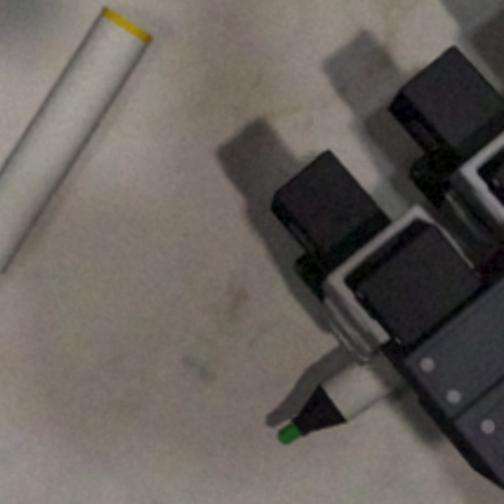

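>>> move(target=[0,0,0,0,0,0,0.75,0,0.58,0.70,0.75,0,0.58,0.70,0.75,0,0.58,0.70,0.71,0.68,0.23,0.17,0.4,-0.88,0,0.0213,0.0038,0,0,0,-0.68,0,0.504,0.696,-0.66,0,0.504,0.696,-0.68,0.2,0.504,0.696,-0.74,0.678,-0.03,0.168,0.7,-0.95], speed=0.05)

>>> move(target=[0,0,0,0,0,0,0.75,0,0.58,0.70,0.75,0,0.58,0.70,0.75,0,0.58,0.70,0.71,0.68,0.23,0.17,0.4,-0.88,0,0.0246,0.0043,0,0,0,-0.68,0,0.504,0.696,-0.66,0,0.504,0.696,-0.68,0.2,0.504,0.696,-0.74,0.678,-0.03,0.168,0.7,-0.95], speed=0.008, stop_force=3)

Scene clock: 5255.40 s.
left_arm: end_effector_position=(+0.4212, +0.3299, +0.2491) hand_goal=(+0.750, +0.000, +0.580, +0.700, +0.750, +0.000, +0.580, +0.700, +0.750, +0.000, +0.580, +0.700, +0.710, +0.680, +0.230, +0.170) hand_measured=(+0.730, +0.002, +0.572, +0.698, +0.730, -0.002, +0.572, +0.698, +0.742, +0.002, +0.578, +0.698, +0.692, +0.678, +0.226, +0.172) hand_current_ma=(-76, +7, -24, -8, -80, -6, -25, -8, -25, +5, -7, -9, -65, -7, -12, +6) hand_state=(goal, goal, goal, goal, blocked, goal, goal, goal, goal, goal, goal, goal, goal, goal, goal, goal) hand_current_limit=0.40 hand_speed=-0.88 end_effector_quat_wxyz=(+0.072, -0.087, +0.761, -0.639) | right_arm: end_effector_position=(+0.5309, -0.2570, +0.0637) hand_goal=(-0.680, +0.000, +0.504, +0.696, -0.660, +0.000, +0.504, +0.696, -0.680, +0.200, +0.504, +0.696, -0.740, +0.678, -0.030, +0.168) hand_measured=(-0.626, +0.006, +0.538, +0.712, -0.618, +0.008, +0.518, +0.702, -0.638, +0.196, +0.524, +0.706, -0.732, +0.680, +0.130, +0.198) hand_current_ma=(+160, +7, +80, +29, +117, +11, +23, +8, +117, -3, +39, +14, +12, +1, +468, +103) hand_state=(blocked, goal, blocked, goal, blocked, goal, goal, goal, blocked, goal, blocked, goal, goal, goal, blocked, blocked) hand_current_limit=0.70 hand_speed=-0.95 end_effector_quat_wxyz=(-0.583, +0.694, -0.324, +0.271)
Joint positions: left_arm=[3.967 -1.564 -1.922 -2.494 0.621 6.032] | right_arm=[-0.448 -1.295 2.183 -0.513 0.495 -0.332]
Joint torques (N m): left_arm=[10.61 14.58 13.29 -0.82 -2.03 1.36] | right_arm=[7.12 -13.16 -3.62 -1.81 0.89 1.93]
Wrist force (N): left_arm=[0.1 1.2 0.3] | right_arm=[1.3 2.0 -1.1]
Wrist torque (N m): left_arm=[0.02 -0.22 -0.22] | right_arm=[0.27 -0.02 0.05]
Wrist force, peak (N): left_arm=[0.2 1.4 0.5] | right_arm=[1.5 2.0 -1.7]
Hand target: left_arm +0.4212, +0.3299, +0.2491; +0.072, -0.087, +0.761, -0.639 | right_arm +0.5309, -0.2570, +0.0637; -0.583, +0.694, -0.324, +0.271
Off the commanded pose: left_arm 0.000 m, 0 deg | right_arm 0.000 m, 0 deg.
move: done

Scene clock: 5257.53 s.
left_arm: end_effector_position=(+0.4212, +0.3299, +0.2491) hand_goal=(+0.750, +0.000, +0.580, +0.700, +0.750, +0.000, +0.580, +0.700, +0.750, +0.000, +0.580, +0.700, +0.710, +0.680, +0.230, +0.170) hand_measured=(+0.730, +0.002, +0.572, +0.698, +0.730, -0.002, +0.572, +0.698, +0.742, +0.002, +0.578, +0.698, +0.692, +0.678, +0.226, +0.172) hand_current_ma=(-76, +7, -24, -8, -80, -6, -25, -8, -25, +5, -7, -9, -65, -7, -12, +6) hand_state=(goal, goal, goal, goal, blocked, goal, goal, goal, goal, goal, goal, goal, goal, goal, goal, goal) hand_current_limit=0.40 hand_speed=-0.88 end_effector_quat_wxyz=(+0.072, -0.087, +0.761, -0.639) | right_arm: end_effector_position=(+0.5309, -0.2570, +0.0555) hand_goal=(-0.680, +0.000, +0.504, +0.696, -0.660, +0.000, +0.504, +0.696, -0.680, +0.200, +0.504, +0.696, -0.740, +0.678, -0.030, +0.168) hand_measured=(-0.626, +0.006, +0.536, +0.710, -0.618, +0.008, +0.518, +0.702, -0.638, +0.196, +0.526, +0.706, -0.734, +0.680, +0.130, +0.198) hand_current_ma=(+160, +6, +73, +23, +117, +10, +23, +8, +117, -4, +43, +17, +8, +1, +468, +103) hand_state=(blocked, goal, blocked, goal, blocked, goal, goal, goal, blocked, goal, blocked, goal, goal, goal, blocked, blocked) hand_current_limit=0.70 hand_speed=-0.95 end_effector_quat_wxyz=(-0.583, +0.694, -0.324, +0.271)
Joint positions: left_arm=[3.967 -1.564 -1.922 -2.494 0.621 6.032] | right_arm=[-0.448 -1.277 2.189 -0.537 0.495 -0.332]
Joint torques (N m): left_arm=[11.06 13.77 14.08 -0.73 -2.05 1.39] | right_arm=[2.31 -36.88 -18.23 2.82 -0.15 -0.1]
Wrist force (N): left_arm=[0.1 1.1 0.5] | right_arm=[1.0 1.0 -1.6]
Wrist torque (N m): left_arm=[0.00 -0.21 -0.22] | right_arm=[0.22 -0.01 0.09]
Wrist force, peak (N): left_arm=[0.3 1.4 0.5] | right_arm=[1.6 1.9 -1.2]
Hand target: left_arm +0.4212, +0.3299, +0.2491; +0.072, -0.087, +0.761, -0.639 | right_arm +0.5309, -0.2570, +0.0555; -0.583, +0.694, -0.324, +0.271 (not the last commanded pose)
Off the commanded pose: left_arm 0.000 m, 0 deg | right_arm 0.007 m, 0 deg.
move: contact (right_arm)

>>> move(target=[0,0,0,0,0,0,0.75,0,0.58,0.70,0.75,0,0.58,0.70,0.75,0,0.58,0.70,0.71,0.68,0.23,0.17,0.4,-0.88,0,0,0,0,0,0,-0.62,0,0.504,0.696,-0.61,0,0.504,0.696,-0.63,0.2,0.504,0.696,-0.74,0.678,0.13,0.168,0.7,-0.95], speed=0.05)

>>> move(target=[0,0,0,0,0,0,0.75,0,0.58,0.70,0.75,0,0.58,0.70,0.75,0,0.58,0.70,0.71,0.68,0.23,0.17,0.4,-0.88,0,0,0,0,0,0,-0.62,0,0.504,0.696,-0.61,0,0.504,0.696,-0.63,0.2,0.504,0.696,-0.74,0.678,0.348,0.168,0.7,-0.95], speed=0.05, cameras=["cam_above","cam_right_wrist"])

>>> zoom_image(camera="cam_above", region=[354, 354, 504, 504])

Scene clock: 5265.73 s.
left_arm: end_effector_position=(+0.4212, +0.3299, +0.2491) hand_goal=(+0.750, +0.000, +0.580, +0.700, +0.750, +0.000, +0.580, +0.700, +0.750, +0.000, +0.580, +0.700, +0.710, +0.680, +0.230, +0.170) hand_measured=(+0.730, +0.002, +0.572, +0.698, +0.730, -0.002, +0.572, +0.698, +0.742, +0.002, +0.578, +0.698, +0.692, +0.678, +0.226, +0.172) hand_current_ma=(-76, +7, -24, -8, -80, -6, -25, -8, -25, +5, -7, -9, -65, -7, -12, +6) hand_state=(goal, goal, goal, goal, blocked, goal, goal, goal, goal, goal, goal, goal, goal, goal, goal, goal) hand_current_limit=0.40 hand_speed=-0.88 end_effector_quat_wxyz=(+0.072, -0.087, +0.761, -0.639) | right_arm: end_effector_position=(+0.5309, -0.2570, +0.0555) hand_goal=(-0.620, +0.000, +0.504, +0.696, -0.610, +0.000, +0.504, +0.696, -0.630, +0.200, +0.504, +0.696, -0.740, +0.678, +0.130, +0.168) hand_measured=(-0.608, +0.006, +0.524, +0.706, -0.602, +0.008, +0.518, +0.702, -0.616, +0.196, +0.526, +0.706, -0.736, +0.680, +0.126, +0.196) hand_current_ma=(+21, +6, +38, +16, +13, +10, +25, +8, +29, -4, +43, +17, +4, +1, +58, +90) hand_state=(goal, goal, goal, goal, goal, goal, goal, goal, goal, goal, blocked, goal, goal, goal, moving, blocked) hand_current_limit=0.70 hand_speed=-0.95 end_effector_quat_wxyz=(-0.583, +0.694, -0.324, +0.271)
Joint positions: left_arm=[3.967 -1.564 -1.922 -2.494 0.621 6.032] | right_arm=[-0.448 -1.277 2.189 -0.537 0.495 -0.332]
Joint torques (N m): left_arm=[11.12 14.25 13.48 -0.68 -2.06 1.31] | right_arm=[2.08 -36.27 -18.35 2.52 -0.12 0.96]
Wrist force (N): left_arm=[0.1 1.2 0.4] | right_arm=[1.7 1.3 -1.4]
Wrist torque (N m): left_arm=[0.02 -0.21 -0.22] | right_arm=[0.20 -0.08 0.08]
Wrist force, peak (N): left_arm=[0.1 1.4 0.5] | right_arm=[1.2 1.9 -1.2]
Hand target: left_arm +0.4212, +0.3299, +0.2491; +0.072, -0.087, +0.761, -0.639 | right_arm +0.5309, -0.2570, +0.0555; -0.583, +0.694, -0.324, +0.271
Off the commanded pose: left_arm 0.000 m, 0 deg | right_arm 0.000 m, 0 deg.
move: done

Scene clock: 5267.70 s.
left_arm: end_effector_position=(+0.4212, +0.3299, +0.2491) hand_goal=(+0.750, +0.000, +0.580, +0.700, +0.750, +0.000, +0.580, +0.700, +0.750, +0.000, +0.580, +0.700, +0.710, +0.680, +0.230, +0.170) hand_measured=(+0.730, +0.002, +0.572, +0.698, +0.730, -0.002, +0.572, +0.698, +0.742, +0.002, +0.578, +0.698, +0.692, +0.678, +0.226, +0.172) hand_current_ma=(-76, +7, -24, -8, -80, -6, -25, -8, -25, +5, -7, -9, -65, -7, -12, +6) hand_state=(goal, goal, goal, goal, blocked, goal, goal, goal, goal, goal, goal, goal, goal, goal, goal, goal) hand_current_limit=0.40 hand_speed=-0.88 end_effector_quat_wxyz=(+0.072, -0.087, +0.761, -0.639) | right_arm: end_effector_position=(+0.5309, -0.2570, +0.0555) hand_goal=(-0.620, +0.000, +0.504, +0.696, -0.610, +0.000, +0.504, +0.696, -0.630, +0.200, +0.504, +0.696, -0.740, +0.678, +0.348, +0.168) hand_measured=(-0.612, +0.002, +0.508, +0.698, -0.606, +0.008, +0.506, +0.698, -0.618, +0.196, +0.510, +0.700, -0.736, +0.680, +0.344, +0.170) hand_current_ma=(+12, +3, +6, +3, +5, +10, +3, +2, +23, -4, +10, +6, +4, +1, -8, +2) hand_state=(goal, goal, goal, goal, goal, goal, goal, goal, goal, goal, goal, goal, goal, goal, goal, goal) hand_current_limit=0.70 hand_speed=-0.95 end_effector_quat_wxyz=(-0.583, +0.694, -0.324, +0.271)
Joint positions: left_arm=[3.967 -1.564 -1.922 -2.494 0.621 6.032] | right_arm=[-0.448 -1.277 2.189 -0.537 0.495 -0.332]
Joint torques (N m): left_arm=[11.4 14.31 13.9 -0.73 -2.02 1.3] | right_arm=[2.3 -35.94 -17.55 2.41 0.03 1.54]
Wrist force (N): left_arm=[0.0 1.1 0.5] | right_arm=[1.2 1.5 -1.1]
Wrist torque (N m): left_arm=[0.00 -0.19 -0.23] | right_arm=[0.21 -0.02 0.03]
Wrist force, peak (N): left_arm=[0.1 1.4 0.5] | right_arm=[1.4 1.7 -1.7]
Hand target: left_arm +0.4212, +0.3299, +0.2491; +0.072, -0.087, +0.761, -0.639 | right_arm +0.5309, -0.2570, +0.0555; -0.583, +0.694, -0.324, +0.271
Off the commanded pose: left_arm 0.000 m, 0 deg | right_arm 0.000 m, 0 deg.
move: done
Images, in order (width x height): cam_above 504x504, cam_right_wrist 672x504.

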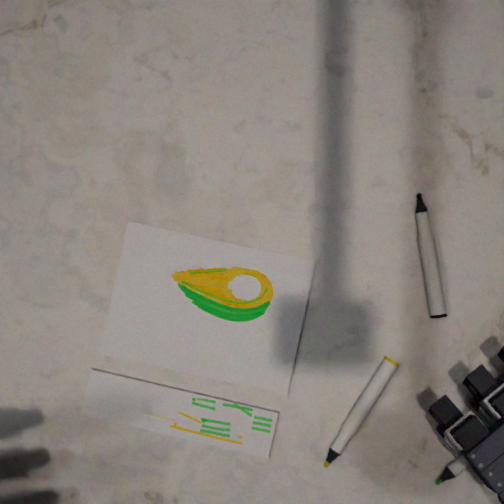

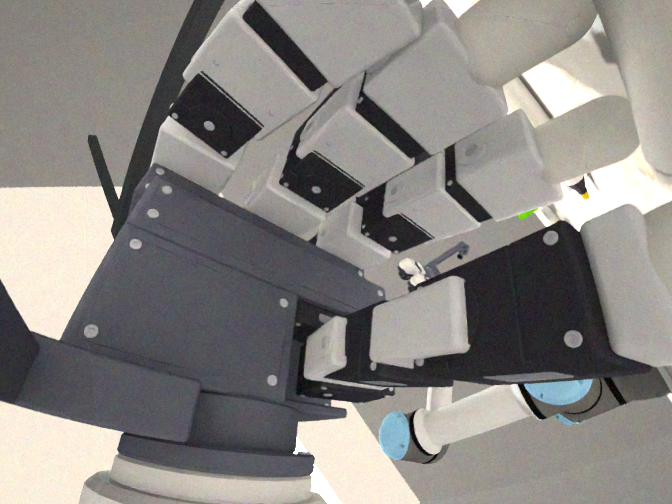

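Scaled by 3.360 from the camera's 504x504 image, which has a finer 720x720 frame.

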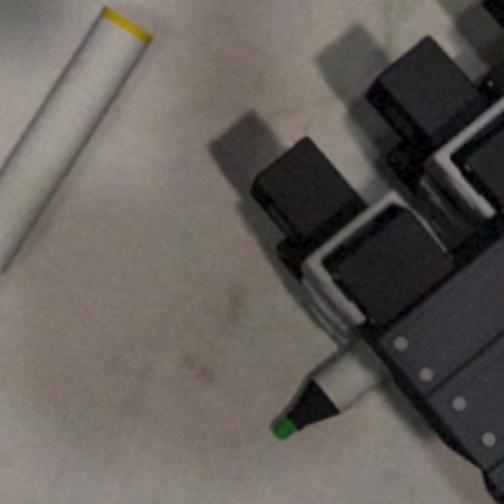

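>>> move(target=[[0,0,0,0,0,0,0.75,0,0.58,0.70,0.75,0,0.58,0.70,0.75,0,0.58,0.70,0.71,0.68,0.23,0.17,0.4,-0.88,0,-0.0082,-0.0014,0,0,0,-0.61,0,0.504,0.696,-0.60,0,0.504,0.696,-0.62,0.2,0.504,0.696,-0.74,0.678,0.348,0.168,0.7,-0.95],[0,0,0,0,0,0,0.75,0,0.58,0.70,0.75,0,0.58,0.70,0.75,0,0.58,0.70,0.71,0.68,0.23,0.17,0.4,-0.88,0,-0.0082,-0.0014,0,0,0,-0.56,0,0.504,0.696,-0.56,0,0.504,0.696,-0.56,0.2,0.504,0.696,-0.74,0.678,0.348,0.168,0.7,-0.95],[0,0,0,0,0,0,0.75,0,0.58,0.70,0.75,0,0.58,0.70,0.75,0,0.58,0.70,0.71,0.68,0.23,0.17,0.4,-0.88,0,-0.032,-0.0056,0,0,0,-0.479,0,0.504,0.696,-0.479,0,0.504,0.696,-0.479,0.2,0.504,0.696,-0.74,0.678,0.348,0.168,0.7,-0.95]], speed=[0.02,0.02,0.04])

>>> move(target=[0,0,0,0,0,0,0.75,0,0.58,0.70,0.75,0,0.58,0.70,0.75,0,0.58,0.70,0.71,0.68,0.23,0.17,0.4,-0.88,0,-0.2,-0.035,0,0,0,-0.479,0,0.504,0.696,-0.479,0,0.504,0.696,-0.479,0.2,0.504,0.696,-0.74,0.678,0.348,0.168,0.7,-0.9], speed=0.1, cameras=["cam_above","cam_right_wrist"])

Scene clock: 5287.07 s.
left_arm: end_effector_position=(+0.4212, +0.3299, +0.2491) hand_goal=(+0.750, +0.000, +0.580, +0.700, +0.750, +0.000, +0.580, +0.700, +0.750, +0.000, +0.580, +0.700, +0.710, +0.680, +0.230, +0.170) hand_measured=(+0.730, +0.002, +0.572, +0.698, +0.730, -0.002, +0.572, +0.698, +0.742, +0.002, +0.578, +0.698, +0.692, +0.678, +0.226, +0.172) hand_current_ma=(-76, +7, -24, -8, -80, -6, -25, -8, -25, +5, -7, -9, -65, -7, -12, +6) hand_state=(goal, goal, goal, goal, blocked, goal, goal, goal, goal, goal, goal, goal, goal, goal, goal, goal) hand_current_limit=0.40 hand_speed=-0.88 end_effector_quat_wxyz=(+0.072, -0.087, +0.761, -0.639) | right_arm: end_effector_position=(+0.5309, -0.2570, +0.0750) hand_goal=(-0.478, +0.000, +0.504, +0.696, -0.478, +0.000, +0.504, +0.696, -0.478, +0.200, +0.504, +0.696, -0.740, +0.678, +0.348, +0.168) hand_measured=(-0.480, +0.002, +0.508, +0.698, -0.478, +0.008, +0.506, +0.698, -0.486, +0.196, +0.506, +0.698, -0.736, +0.680, +0.344, +0.170) hand_current_ma=(-2, +2, +4, +3, +0, +10, +2, +2, -11, -4, +2, +3, +4, +1, -8, +2) hand_state=(goal, goal, goal, goal, goal, goal, goal, goal, goal, goal, goal, goal, goal, goal, goal, goal) hand_current_limit=0.70 hand_speed=-0.95 end_effector_quat_wxyz=(-0.583, +0.694, -0.324, +0.271)
Joint positions: left_arm=[3.967 -1.564 -1.922 -2.494 0.621 6.032] | right_arm=[-0.448 -1.32 2.173 -0.479 0.495 -0.332]
Joint torques (N m): left_arm=[10.7 14.23 13.55 -0.71 -2.08 1.23] | right_arm=[-3.2 -35.87 -19.67 2.87 -1.54 -1.02]
Wrist force (N): left_arm=[0.0 1.1 0.3] | right_arm=[1.0 1.8 -1.3]
Wrist torque (N m): left_arm=[0.00 -0.20 -0.23] | right_arm=[0.24 0.03 0.02]
Wrist force, peak (N): left_arm=[0.2 1.5 0.5] | right_arm=[1.4 1.9 -1.5]
Hand target: left_arm +0.4212, +0.3299, +0.2491; +0.072, -0.087, +0.761, -0.639 | right_arm +0.5309, -0.2570, +0.0750; -0.583, +0.694, -0.324, +0.271
Off the commanded pose: left_arm 0.000 m, 0 deg | right_arm 0.000 m, 0 deg.
move: done

Scene clock: 5288.80 s.
left_arm: end_effector_position=(+0.4212, +0.3299, +0.2491) hand_goal=(+0.750, +0.000, +0.580, +0.700, +0.750, +0.000, +0.580, +0.700, +0.750, +0.000, +0.580, +0.700, +0.710, +0.680, +0.230, +0.170) hand_measured=(+0.730, +0.002, +0.572, +0.698, +0.730, -0.002, +0.572, +0.698, +0.742, +0.002, +0.578, +0.698, +0.692, +0.678, +0.226, +0.172) hand_current_ma=(-76, +7, -24, -8, -80, -6, -25, -8, -25, +5, -7, -9, -65, -7, -12, +6) hand_state=(goal, goal, goal, goal, blocked, goal, goal, goal, goal, goal, goal, goal, goal, goal, goal, goal) hand_current_limit=0.40 hand_speed=-0.88 end_effector_quat_wxyz=(+0.072, -0.087, +0.761, -0.639) | right_arm: end_effector_position=(+0.5311, -0.2570, +0.1968) hand_goal=(-0.478, +0.000, +0.504, +0.696, -0.478, +0.000, +0.504, +0.696, -0.478, +0.200, +0.504, +0.696, -0.740, +0.678, +0.348, +0.168) hand_measured=(-0.480, +0.002, +0.508, +0.698, -0.478, +0.008, +0.506, +0.698, -0.484, +0.196, +0.506, +0.698, -0.736, +0.680, +0.344, +0.170) hand_current_ma=(-2, +2, +4, +3, +0, +10, +2, +2, -10, -4, +2, +3, +4, +1, -8, +2) hand_state=(goal, goal, goal, goal, goal, goal, goal, goal, goal, goal, goal, goal, goal, goal, goal, goal) hand_current_limit=0.70 hand_speed=-0.90 end_effector_quat_wxyz=(-0.583, +0.694, -0.324, +0.271)
Joint positions: left_arm=[3.967 -1.564 -1.922 -2.494 0.621 6.032] | right_arm=[-0.447 -1.527 2.023 -0.121 0.495 -0.332]
Joint torques (N m): left_arm=[10.68 14.3 14.24 -0.82 -2.12 1.2] | right_arm=[-5.54 -30.88 -24.06 2.94 -2.12 -1.31]
Wrist force (N): left_arm=[0.2 1.0 0.5] | right_arm=[1.5 1.6 -1.4]
Wrist torque (N m): left_arm=[-0.01 -0.23 -0.21] | right_arm=[0.21 -0.05 0.18]
Wrist force, peak (N): left_arm=[0.2 1.4 0.6] | right_arm=[1.6 2.2 -1.2]
Hand target: left_arm +0.4212, +0.3299, +0.2491; +0.072, -0.087, +0.761, -0.639 | right_arm +0.5312, -0.2570, +0.1969; -0.583, +0.694, -0.324, +0.271
Off the commanded pose: left_arm 0.000 m, 0 deg | right_arm 0.000 m, 0 deg.
move: done
Images, in order (width x height): cam_above 504x504, cam_right_wrist 672x504.

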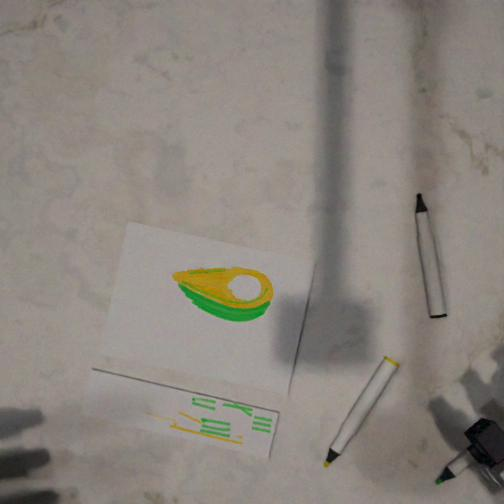

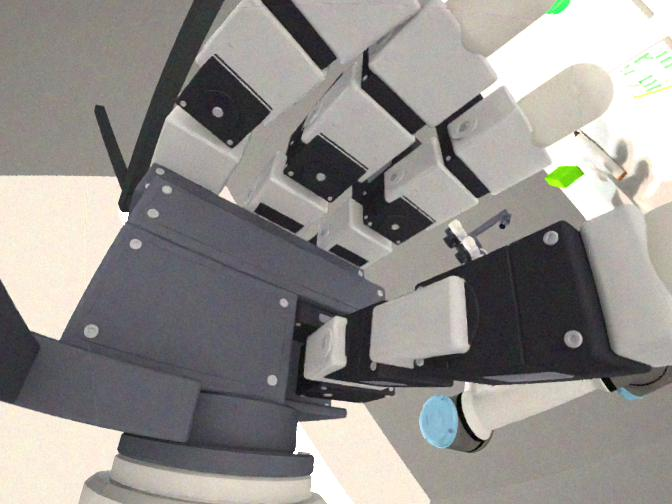

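>>> move(target=[-0.0356,-0.0433,0.0528,0,0.3283,0.0579,-0.479,0,0.504,0.696,-0.479,0,0.504,0.696,-0.479,0.2,0.504,0.696,-0.74,0.678,0.348,0.168,0.7,-0.9,0,0,0,0,0,0,-0.479,0,0.504,0.696,-0.479,0,0.504,0.696,-0.479,0.2,0.504,0.696,-0.74,0.678,0.348,0.168,0.7,-0.9], speed=0.25, cameras=["cam_high","cam_left_wrist"])

Scene clock: 5361.53 s.
left_arm: end_effector_position=(+0.4501, +0.3000, +0.2691) hand_goal=(-0.478, +0.000, +0.504, +0.696, -0.478, +0.000, +0.504, +0.696, -0.478, +0.200, +0.504, +0.696, -0.740, +0.678, +0.348, +0.168) hand_measured=(-0.474, +0.002, +0.504, +0.698, -0.474, +0.000, +0.504, +0.698, -0.474, +0.188, +0.504, +0.698, -0.736, +0.678, +0.344, +0.170) hand_current_ma=(+10, +7, +1, +3, +10, +0, +1, +3, +10, -38, +1, +3, +14, +0, -16, +6) hand_state=(goal, goal, goal, goal, goal, goal, goal, goal, goal, goal, goal, goal, goal, goal, goal, goal) hand_current_limit=0.70 hand_speed=-0.90 end_effector_quat_wxyz=(-0.257, +0.305, +0.702, -0.590) | right_arm: end_effector_position=(+0.5312, -0.2570, +0.1969) hand_goal=(-0.478, +0.000, +0.504, +0.696, -0.478, +0.000, +0.504, +0.696, -0.478, +0.200, +0.504, +0.696, -0.740, +0.678, +0.348, +0.168) hand_measured=(-0.480, +0.002, +0.508, +0.698, -0.478, +0.008, +0.506, +0.698, -0.484, +0.196, +0.506, +0.698, -0.736, +0.680, +0.344, +0.170) hand_current_ma=(-2, +2, +4, +3, +0, +10, +2, +2, -10, -4, +2, +3, +4, +1, -8, +2) hand_state=(goal, goal, goal, goal, goal, goal, goal, goal, goal, goal, goal, goal, goal, goal, goal, goal) hand_current_limit=0.70 hand_speed=-0.90 end_effector_quat_wxyz=(-0.583, +0.694, -0.324, +0.271)
Joint positions: left_arm=[3.513 -2.003 -1.32 -2.774 1.198 6.214] | right_arm=[-0.447 -1.527 2.023 -0.121 0.495 -0.332]
Joint torques (N m): left_arm=[-12.17 33.19 24.77 -3.23 2.28 2.36] | right_arm=[-5.33 -27.14 -24.06 2.77 -2.24 -1.2]
Wrist force (N): left_arm=[0.2 0.7 0.5] | right_arm=[1.6 1.5 -1.0]
Wrist torque (N m): left_arm=[0.13 -0.13 -0.18] | right_arm=[0.17 -0.08 0.20]
Wrist force, peak (N): left_arm=[0.2 1.3 0.8] | right_arm=[1.9 1.9 -1.3]
Hand target: left_arm +0.4501, +0.3000, +0.2691; -0.257, +0.305, +0.702, -0.590 | right_arm +0.5312, -0.2570, +0.1969; -0.583, +0.694, -0.324, +0.271
Off the commanded pose: left_arm 0.000 m, 0 deg | right_arm 0.000 m, 0 deg.
move: done
Images, in order (width x height): cam_high 504x504, cam_left_wrist 672x504.

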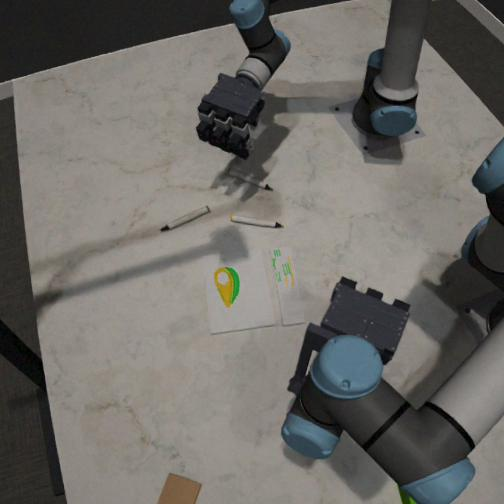

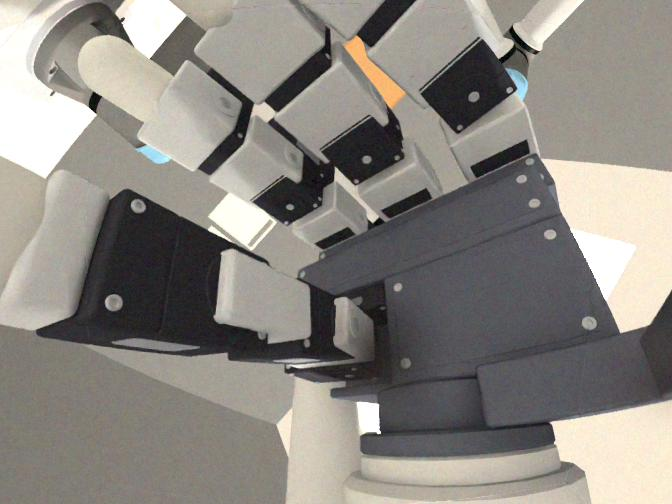

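>>> move(target=[-0.0325,0.0129,-0.0827,0,0.3283,0.0579,-0.479,0,0.504,0.696,-0.479,0,0.504,0.696,-0.479,0.2,0.504,0.696,-0.74,0.678,0.348,0.168,0.7,-0.9,0,0,0,0,0,0,-0.479,0,0.504,0.696,-0.479,0,0.504,0.696,-0.479,0.2,0.504,0.696,-0.74,0.678,0.348,0.168,0.7,-0.9], speed=0.25, cameras=["cam_high","cam_above"])

Scene clock: 5371.83 s.
left_arm: end_effector_position=(+0.5001, +0.3199, +0.2700) hand_goal=(-0.478, +0.000, +0.504, +0.696, -0.478, +0.000, +0.504, +0.696, -0.478, +0.200, +0.504, +0.696, -0.740, +0.678, +0.348, +0.168) hand_measured=(-0.476, +0.002, +0.504, +0.698, -0.476, +0.000, +0.504, +0.698, -0.474, +0.188, +0.504, +0.698, -0.736, +0.678, +0.344, +0.170) hand_current_ma=(+9, +7, +1, +3, +9, +0, +1, +3, +10, -38, +1, +3, +12, +0, -16, +6) hand_state=(goal, goal, goal, goal, goal, goal, goal, goal, goal, goal, goal, goal, goal, goal, goal, goal) hand_current_limit=0.70 hand_speed=-0.90 end_effector_quat_wxyz=(-0.533, +0.599, +0.467, -0.372) | right_arm: end_effector_position=(+0.5312, -0.2570, +0.1969) hand_goal=(-0.478, +0.000, +0.504, +0.696, -0.478, +0.000, +0.504, +0.696, -0.478, +0.200, +0.504, +0.696, -0.740, +0.678, +0.348, +0.168) hand_measured=(-0.480, +0.002, +0.508, +0.698, -0.478, +0.008, +0.506, +0.698, -0.484, +0.196, +0.506, +0.698, -0.736, +0.680, +0.344, +0.170) hand_current_ma=(-2, +2, +4, +3, +0, +10, +2, +2, -10, -4, +2, +3, +4, +1, -8, +2) hand_state=(goal, goal, goal, goal, goal, goal, goal, goal, goal, goal, goal, goal, goal, goal, goal, goal) hand_current_limit=0.70 hand_speed=-0.90 end_effector_quat_wxyz=(-0.583, +0.694, -0.324, +0.271)
Joint positions: left_arm=[3.177 -2.215 -0.999 -2.905 1.902 6.285] | right_arm=[-0.447 -1.527 2.023 -0.121 0.495 -0.332]
Joint torques (N m): left_arm=[-12.24 55.8 12.07 -3.37 2.34 2.33] | right_arm=[-5.06 -21.95 -23.97 2.7 -2.09 -1.14]
Wrist force (N): left_arm=[0.2 1.0 0.6] | right_arm=[1.6 1.7 -1.0]
Wrist torque (N m): left_arm=[0.15 -0.13 -0.18] | right_arm=[0.19 -0.07 0.21]
Wrist force, peak (N): left_arm=[0.5 1.2 0.3] | right_arm=[1.9 2.1 -1.2]
Hand target: left_arm +0.5001, +0.3200, +0.2701; -0.517, +0.615, +0.455, -0.383 | right_arm +0.5312, -0.2570, +0.1969; -0.583, +0.694, -0.324, +0.271
Off the commanded pose: left_arm 0.000 m, 3 deg | right_arm 0.000 m, 0 deg.
joint sent to its limit (left arm) — joint 6 (wrist 3), upper limit. The joint targets are off in orientation, not in position.
move: off_target (left_arm)
Images, in order (width x height): cam_high 504x504, cam_above 504x504.

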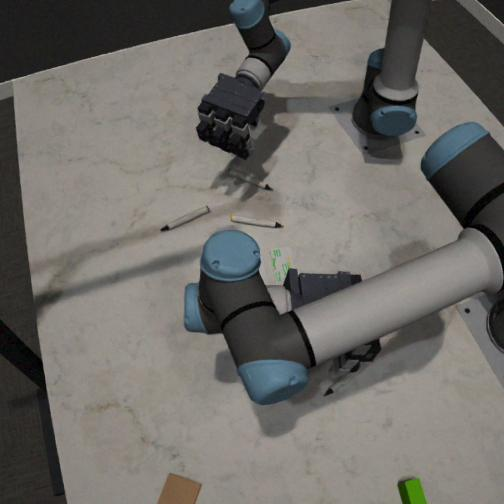

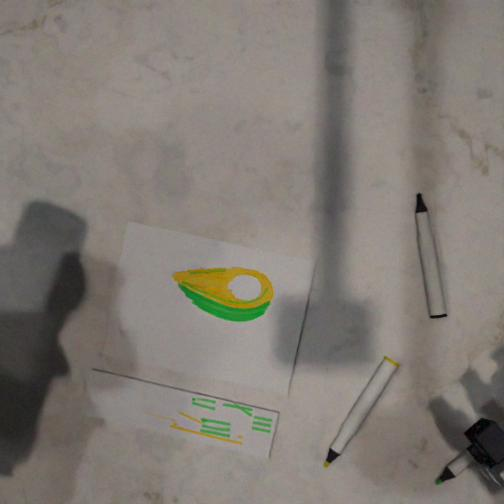

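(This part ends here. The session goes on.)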